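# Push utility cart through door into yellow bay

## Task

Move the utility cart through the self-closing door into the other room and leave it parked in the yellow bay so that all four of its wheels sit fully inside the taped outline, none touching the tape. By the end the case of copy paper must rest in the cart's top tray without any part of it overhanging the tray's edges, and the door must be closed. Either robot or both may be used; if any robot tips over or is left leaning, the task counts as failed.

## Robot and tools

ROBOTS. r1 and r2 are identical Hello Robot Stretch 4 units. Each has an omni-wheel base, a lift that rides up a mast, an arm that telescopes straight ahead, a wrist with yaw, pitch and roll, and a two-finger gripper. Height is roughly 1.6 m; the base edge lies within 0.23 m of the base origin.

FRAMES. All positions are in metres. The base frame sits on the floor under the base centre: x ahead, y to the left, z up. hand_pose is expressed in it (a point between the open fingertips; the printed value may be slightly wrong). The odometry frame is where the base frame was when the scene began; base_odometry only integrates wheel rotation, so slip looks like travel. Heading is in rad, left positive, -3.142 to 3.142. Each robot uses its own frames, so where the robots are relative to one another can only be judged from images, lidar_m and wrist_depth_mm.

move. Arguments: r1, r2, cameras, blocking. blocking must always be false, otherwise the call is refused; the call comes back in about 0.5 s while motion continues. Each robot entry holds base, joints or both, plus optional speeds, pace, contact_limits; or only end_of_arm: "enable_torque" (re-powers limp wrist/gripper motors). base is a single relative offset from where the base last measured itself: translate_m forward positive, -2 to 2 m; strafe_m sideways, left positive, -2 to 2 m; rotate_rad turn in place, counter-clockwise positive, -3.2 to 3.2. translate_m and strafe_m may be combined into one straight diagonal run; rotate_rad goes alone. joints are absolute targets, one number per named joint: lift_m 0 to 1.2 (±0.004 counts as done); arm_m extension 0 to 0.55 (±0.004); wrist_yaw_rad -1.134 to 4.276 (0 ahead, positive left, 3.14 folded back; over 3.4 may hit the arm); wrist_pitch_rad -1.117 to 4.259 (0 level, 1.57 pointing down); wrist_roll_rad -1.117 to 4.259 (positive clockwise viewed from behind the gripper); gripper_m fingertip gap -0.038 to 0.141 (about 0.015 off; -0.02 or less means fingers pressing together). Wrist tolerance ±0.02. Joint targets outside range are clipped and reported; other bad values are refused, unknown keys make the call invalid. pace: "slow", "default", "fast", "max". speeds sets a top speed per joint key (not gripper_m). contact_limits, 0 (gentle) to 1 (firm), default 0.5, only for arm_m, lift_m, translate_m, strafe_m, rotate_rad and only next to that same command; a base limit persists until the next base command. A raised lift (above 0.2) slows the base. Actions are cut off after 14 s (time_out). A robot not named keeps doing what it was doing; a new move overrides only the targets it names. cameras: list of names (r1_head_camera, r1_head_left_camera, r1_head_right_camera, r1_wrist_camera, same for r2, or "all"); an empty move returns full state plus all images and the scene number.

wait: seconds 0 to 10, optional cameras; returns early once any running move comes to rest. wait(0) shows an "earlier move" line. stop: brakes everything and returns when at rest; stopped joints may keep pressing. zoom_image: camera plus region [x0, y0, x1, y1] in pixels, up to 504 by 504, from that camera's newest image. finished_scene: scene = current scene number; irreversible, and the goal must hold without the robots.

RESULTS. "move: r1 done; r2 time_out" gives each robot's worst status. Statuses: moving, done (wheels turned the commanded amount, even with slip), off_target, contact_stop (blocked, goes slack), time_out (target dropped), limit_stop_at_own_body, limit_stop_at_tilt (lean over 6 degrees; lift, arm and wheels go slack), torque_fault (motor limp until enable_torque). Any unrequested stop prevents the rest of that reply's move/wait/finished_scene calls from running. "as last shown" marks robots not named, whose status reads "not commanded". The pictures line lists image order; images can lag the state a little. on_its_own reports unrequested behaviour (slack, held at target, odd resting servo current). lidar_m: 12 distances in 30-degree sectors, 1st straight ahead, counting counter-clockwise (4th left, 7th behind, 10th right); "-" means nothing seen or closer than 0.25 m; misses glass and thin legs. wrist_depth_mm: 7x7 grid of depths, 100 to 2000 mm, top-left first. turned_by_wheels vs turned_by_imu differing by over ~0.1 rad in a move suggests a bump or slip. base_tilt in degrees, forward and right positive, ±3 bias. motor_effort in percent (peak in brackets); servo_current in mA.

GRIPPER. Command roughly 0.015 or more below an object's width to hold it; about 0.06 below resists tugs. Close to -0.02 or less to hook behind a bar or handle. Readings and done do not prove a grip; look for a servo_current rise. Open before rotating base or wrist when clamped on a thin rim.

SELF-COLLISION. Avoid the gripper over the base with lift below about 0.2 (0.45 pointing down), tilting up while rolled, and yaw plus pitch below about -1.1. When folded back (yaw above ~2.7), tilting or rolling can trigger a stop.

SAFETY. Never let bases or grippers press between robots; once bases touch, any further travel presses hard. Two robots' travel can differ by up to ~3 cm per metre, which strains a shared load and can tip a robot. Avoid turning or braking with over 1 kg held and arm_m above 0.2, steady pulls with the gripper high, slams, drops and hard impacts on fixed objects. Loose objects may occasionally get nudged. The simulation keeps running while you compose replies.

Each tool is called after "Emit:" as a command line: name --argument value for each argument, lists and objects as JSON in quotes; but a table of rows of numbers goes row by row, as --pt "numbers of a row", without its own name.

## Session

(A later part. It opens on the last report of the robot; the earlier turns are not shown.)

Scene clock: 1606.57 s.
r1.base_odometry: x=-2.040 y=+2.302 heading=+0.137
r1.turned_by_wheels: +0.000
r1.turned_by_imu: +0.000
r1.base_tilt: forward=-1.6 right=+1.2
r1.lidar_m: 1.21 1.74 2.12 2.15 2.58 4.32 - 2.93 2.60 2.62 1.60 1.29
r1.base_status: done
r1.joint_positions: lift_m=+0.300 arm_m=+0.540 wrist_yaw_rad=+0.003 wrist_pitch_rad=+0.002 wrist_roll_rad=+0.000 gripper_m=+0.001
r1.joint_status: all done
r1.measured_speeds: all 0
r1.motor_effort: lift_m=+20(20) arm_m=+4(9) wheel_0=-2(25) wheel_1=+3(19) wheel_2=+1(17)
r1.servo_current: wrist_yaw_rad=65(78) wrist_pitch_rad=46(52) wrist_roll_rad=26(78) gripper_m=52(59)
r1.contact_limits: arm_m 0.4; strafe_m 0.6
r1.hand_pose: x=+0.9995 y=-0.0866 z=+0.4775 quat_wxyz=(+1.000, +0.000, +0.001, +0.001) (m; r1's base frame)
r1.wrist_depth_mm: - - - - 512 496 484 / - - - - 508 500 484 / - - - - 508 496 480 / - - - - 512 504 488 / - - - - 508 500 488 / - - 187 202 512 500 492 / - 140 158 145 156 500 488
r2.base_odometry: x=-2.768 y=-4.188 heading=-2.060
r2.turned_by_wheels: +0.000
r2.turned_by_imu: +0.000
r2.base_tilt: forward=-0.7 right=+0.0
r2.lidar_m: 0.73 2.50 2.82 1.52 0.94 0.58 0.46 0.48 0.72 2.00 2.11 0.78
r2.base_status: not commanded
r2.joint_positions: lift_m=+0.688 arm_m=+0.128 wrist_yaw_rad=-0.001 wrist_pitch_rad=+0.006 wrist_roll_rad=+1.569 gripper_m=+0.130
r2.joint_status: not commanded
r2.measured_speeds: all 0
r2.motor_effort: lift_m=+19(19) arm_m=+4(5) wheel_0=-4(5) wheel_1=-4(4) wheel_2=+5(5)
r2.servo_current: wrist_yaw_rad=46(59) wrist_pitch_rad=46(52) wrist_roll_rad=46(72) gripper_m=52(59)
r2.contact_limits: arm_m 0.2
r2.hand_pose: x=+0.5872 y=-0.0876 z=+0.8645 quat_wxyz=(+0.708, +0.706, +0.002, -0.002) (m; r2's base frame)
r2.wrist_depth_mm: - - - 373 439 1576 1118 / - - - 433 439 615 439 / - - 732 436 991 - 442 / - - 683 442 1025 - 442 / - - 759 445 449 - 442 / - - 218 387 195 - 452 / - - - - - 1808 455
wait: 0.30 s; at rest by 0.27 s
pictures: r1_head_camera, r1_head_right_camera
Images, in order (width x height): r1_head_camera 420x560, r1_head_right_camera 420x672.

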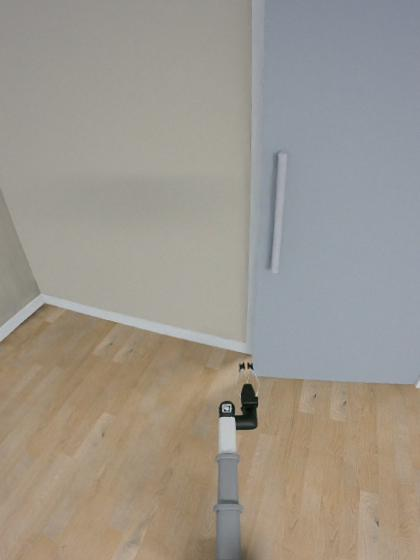

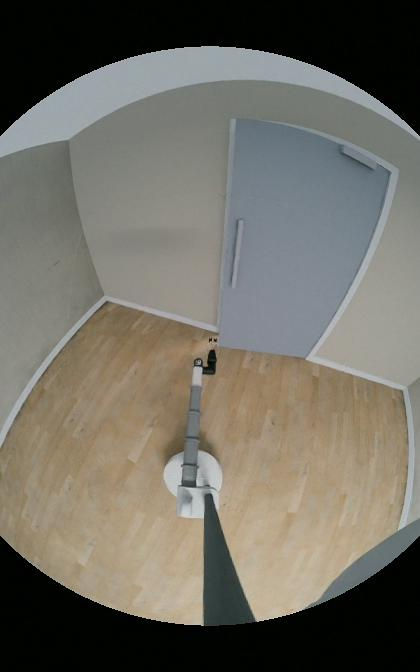

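Emit:
wait --seconds 2.5 --cameras '["r1_head_camera", "r1_head_right_camera", "r2_head_camera", "r2_head_right_camera", "r2_head_left_camera"]'

Scene clock: 1613.90 s.
r1.base_odometry: x=-2.040 y=+2.302 heading=+0.137
r1.turned_by_wheels: +0.000
r1.turned_by_imu: +0.000
r1.base_tilt: forward=-1.6 right=+1.2
r1.lidar_m: 1.40 1.74 2.13 2.10 2.58 4.32 - 2.94 2.60 2.64 1.64 1.43
r1.base_status: done
r1.joint_positions: lift_m=+0.300 arm_m=+0.540 wrist_yaw_rad=+0.003 wrist_pitch_rad=+0.002 wrist_roll_rad=+0.000 gripper_m=+0.001
r1.joint_status: all done
r1.measured_speeds: all 0
r1.motor_effort: lift_m=+20(20) arm_m=+4(9) wheel_0=-2(25) wheel_1=+2(19) wheel_2=+1(17)
r1.servo_current: wrist_yaw_rad=52(78) wrist_pitch_rad=52(52) wrist_roll_rad=46(78) gripper_m=46(59)
r1.contact_limits: arm_m 0.4; strafe_m 0.6
r1.hand_pose: x=+0.9995 y=-0.0866 z=+0.4775 quat_wxyz=(+1.000, +0.000, +0.001, +0.001) (m; r1's base frame)
r1.wrist_depth_mm: - - - - - - - / - - - - - - - / - - - - - - - / - - - - - - - / - - - - - - - / - - 187 202 175 - - / - 139 158 145 135 - -
r2.base_odometry: x=-2.768 y=-4.188 heading=-2.060
r2.turned_by_wheels: +0.000
r2.turned_by_imu: +0.001
r2.base_tilt: forward=-0.8 right=+0.1
r2.lidar_m: 0.73 2.47 2.77 1.57 0.75 0.55 0.48 0.46 0.71 2.00 2.12 0.76
r2.base_status: not commanded
r2.joint_positions: lift_m=+0.688 arm_m=+0.128 wrist_yaw_rad=-0.001 wrist_pitch_rad=+0.006 wrist_roll_rad=+1.569 gripper_m=+0.130
r2.joint_status: not commanded
r2.measured_speeds: all 0
r2.motor_effort: lift_m=+19(19) arm_m=+4(5) wheel_0=-4(5) wheel_1=-4(4) wheel_2=+4(5)
r2.servo_current: wrist_yaw_rad=46(59) wrist_pitch_rad=46(52) wrist_roll_rad=52(72) gripper_m=52(59)
r2.contact_limits: arm_m 0.2
r2.hand_pose: x=+0.5872 y=-0.0876 z=+0.8645 quat_wxyz=(+0.708, +0.706, +0.002, -0.002) (m; r2's base frame)
r2.wrist_depth_mm: - - - 375 442 1537 1138 / - - - 433 439 627 436 / - - 732 439 991 - 442 / - - 683 439 1042 - 442 / - - 759 449 449 - 445 / - - 218 387 195 - 449 / - - - - - 1863 455
wait: 2.50 s; at rest from the start
pictures: r1_head_camera, r1_head_right_camera, r2_head_camera, r2_head_left_camera, r2_head_right_camera
Images, in order (width x height): r1_head_camera 420x560, r1_head_right_camera 420x672, r2_head_camera 420x560, r2_head_left_camera 420x672, r2_head_right_camera 420x672.

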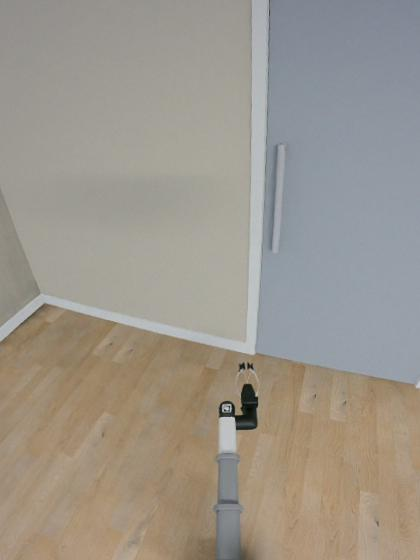

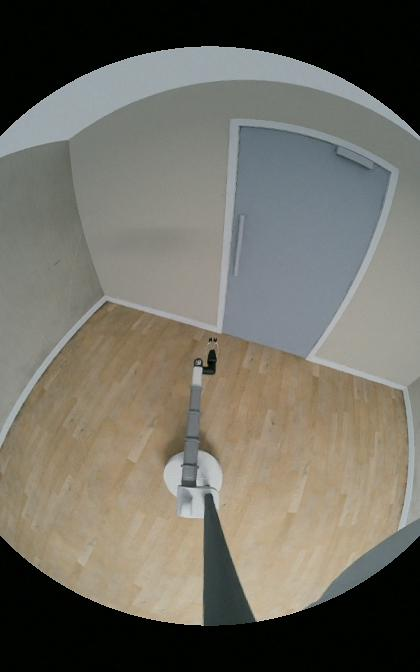

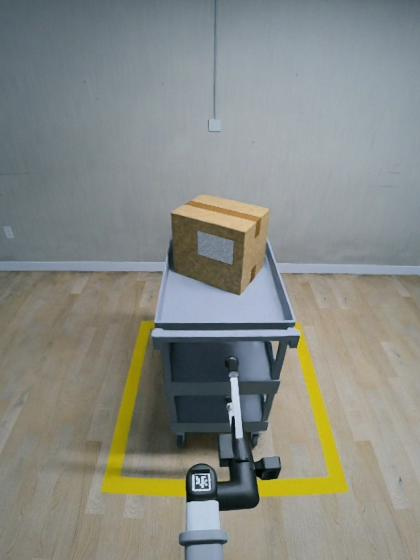

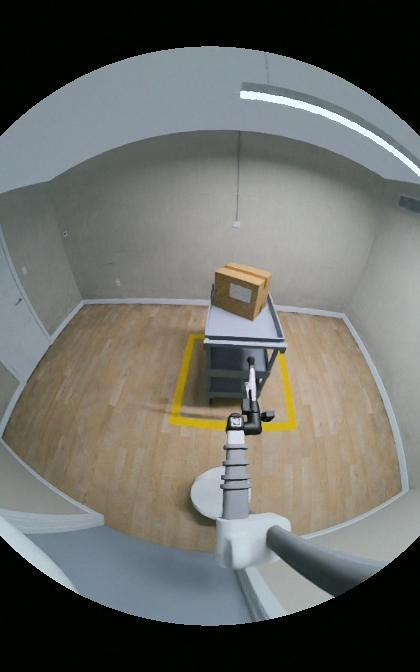

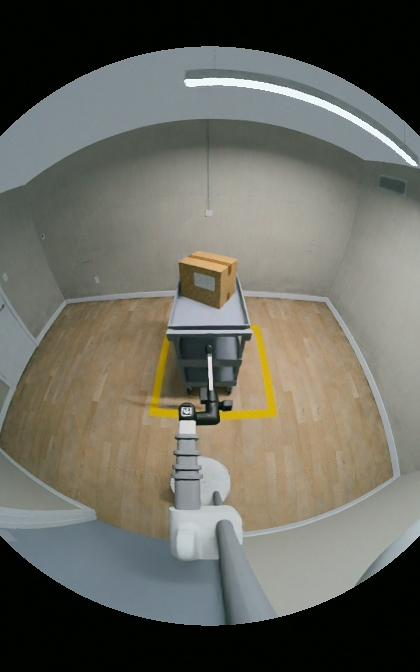

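Emit:
zoom_image --camera "r1_head_camera" --region '[180, 200, 420, 420]'

Emit:
zoom_image --camera "r2_head_left_camera" --region '[0, 420, 300, 640]'

Emit:
zoom_image --camera "r2_head_camera" --region '[90, 180, 360, 500]'

Scaled by 2.100 from the camera's 420x560 image, which has a finer 600x800 frame.

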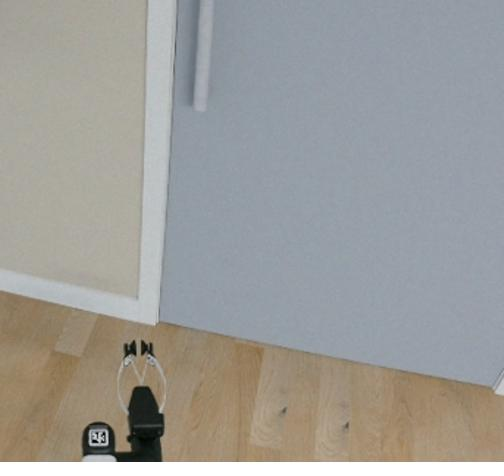

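Scaled by 1.680 from the camera's 420x672 image, which has a finer 600x960 frame.

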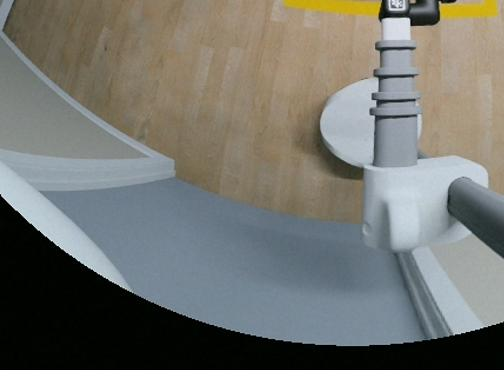

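Scaled by 1.575 from the camera's 420x560 image, which has a finer 1200x1600 frame.

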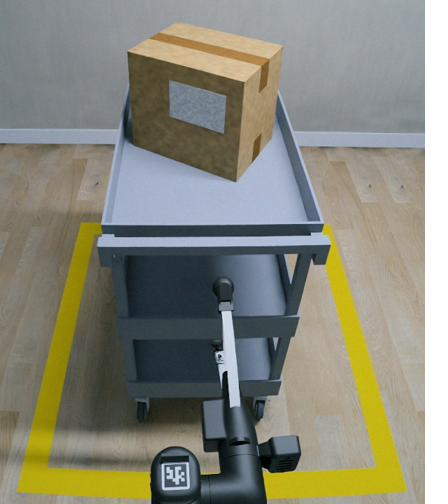

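Emit:
finished_scene --scene 1

The scene is finished: the task was done.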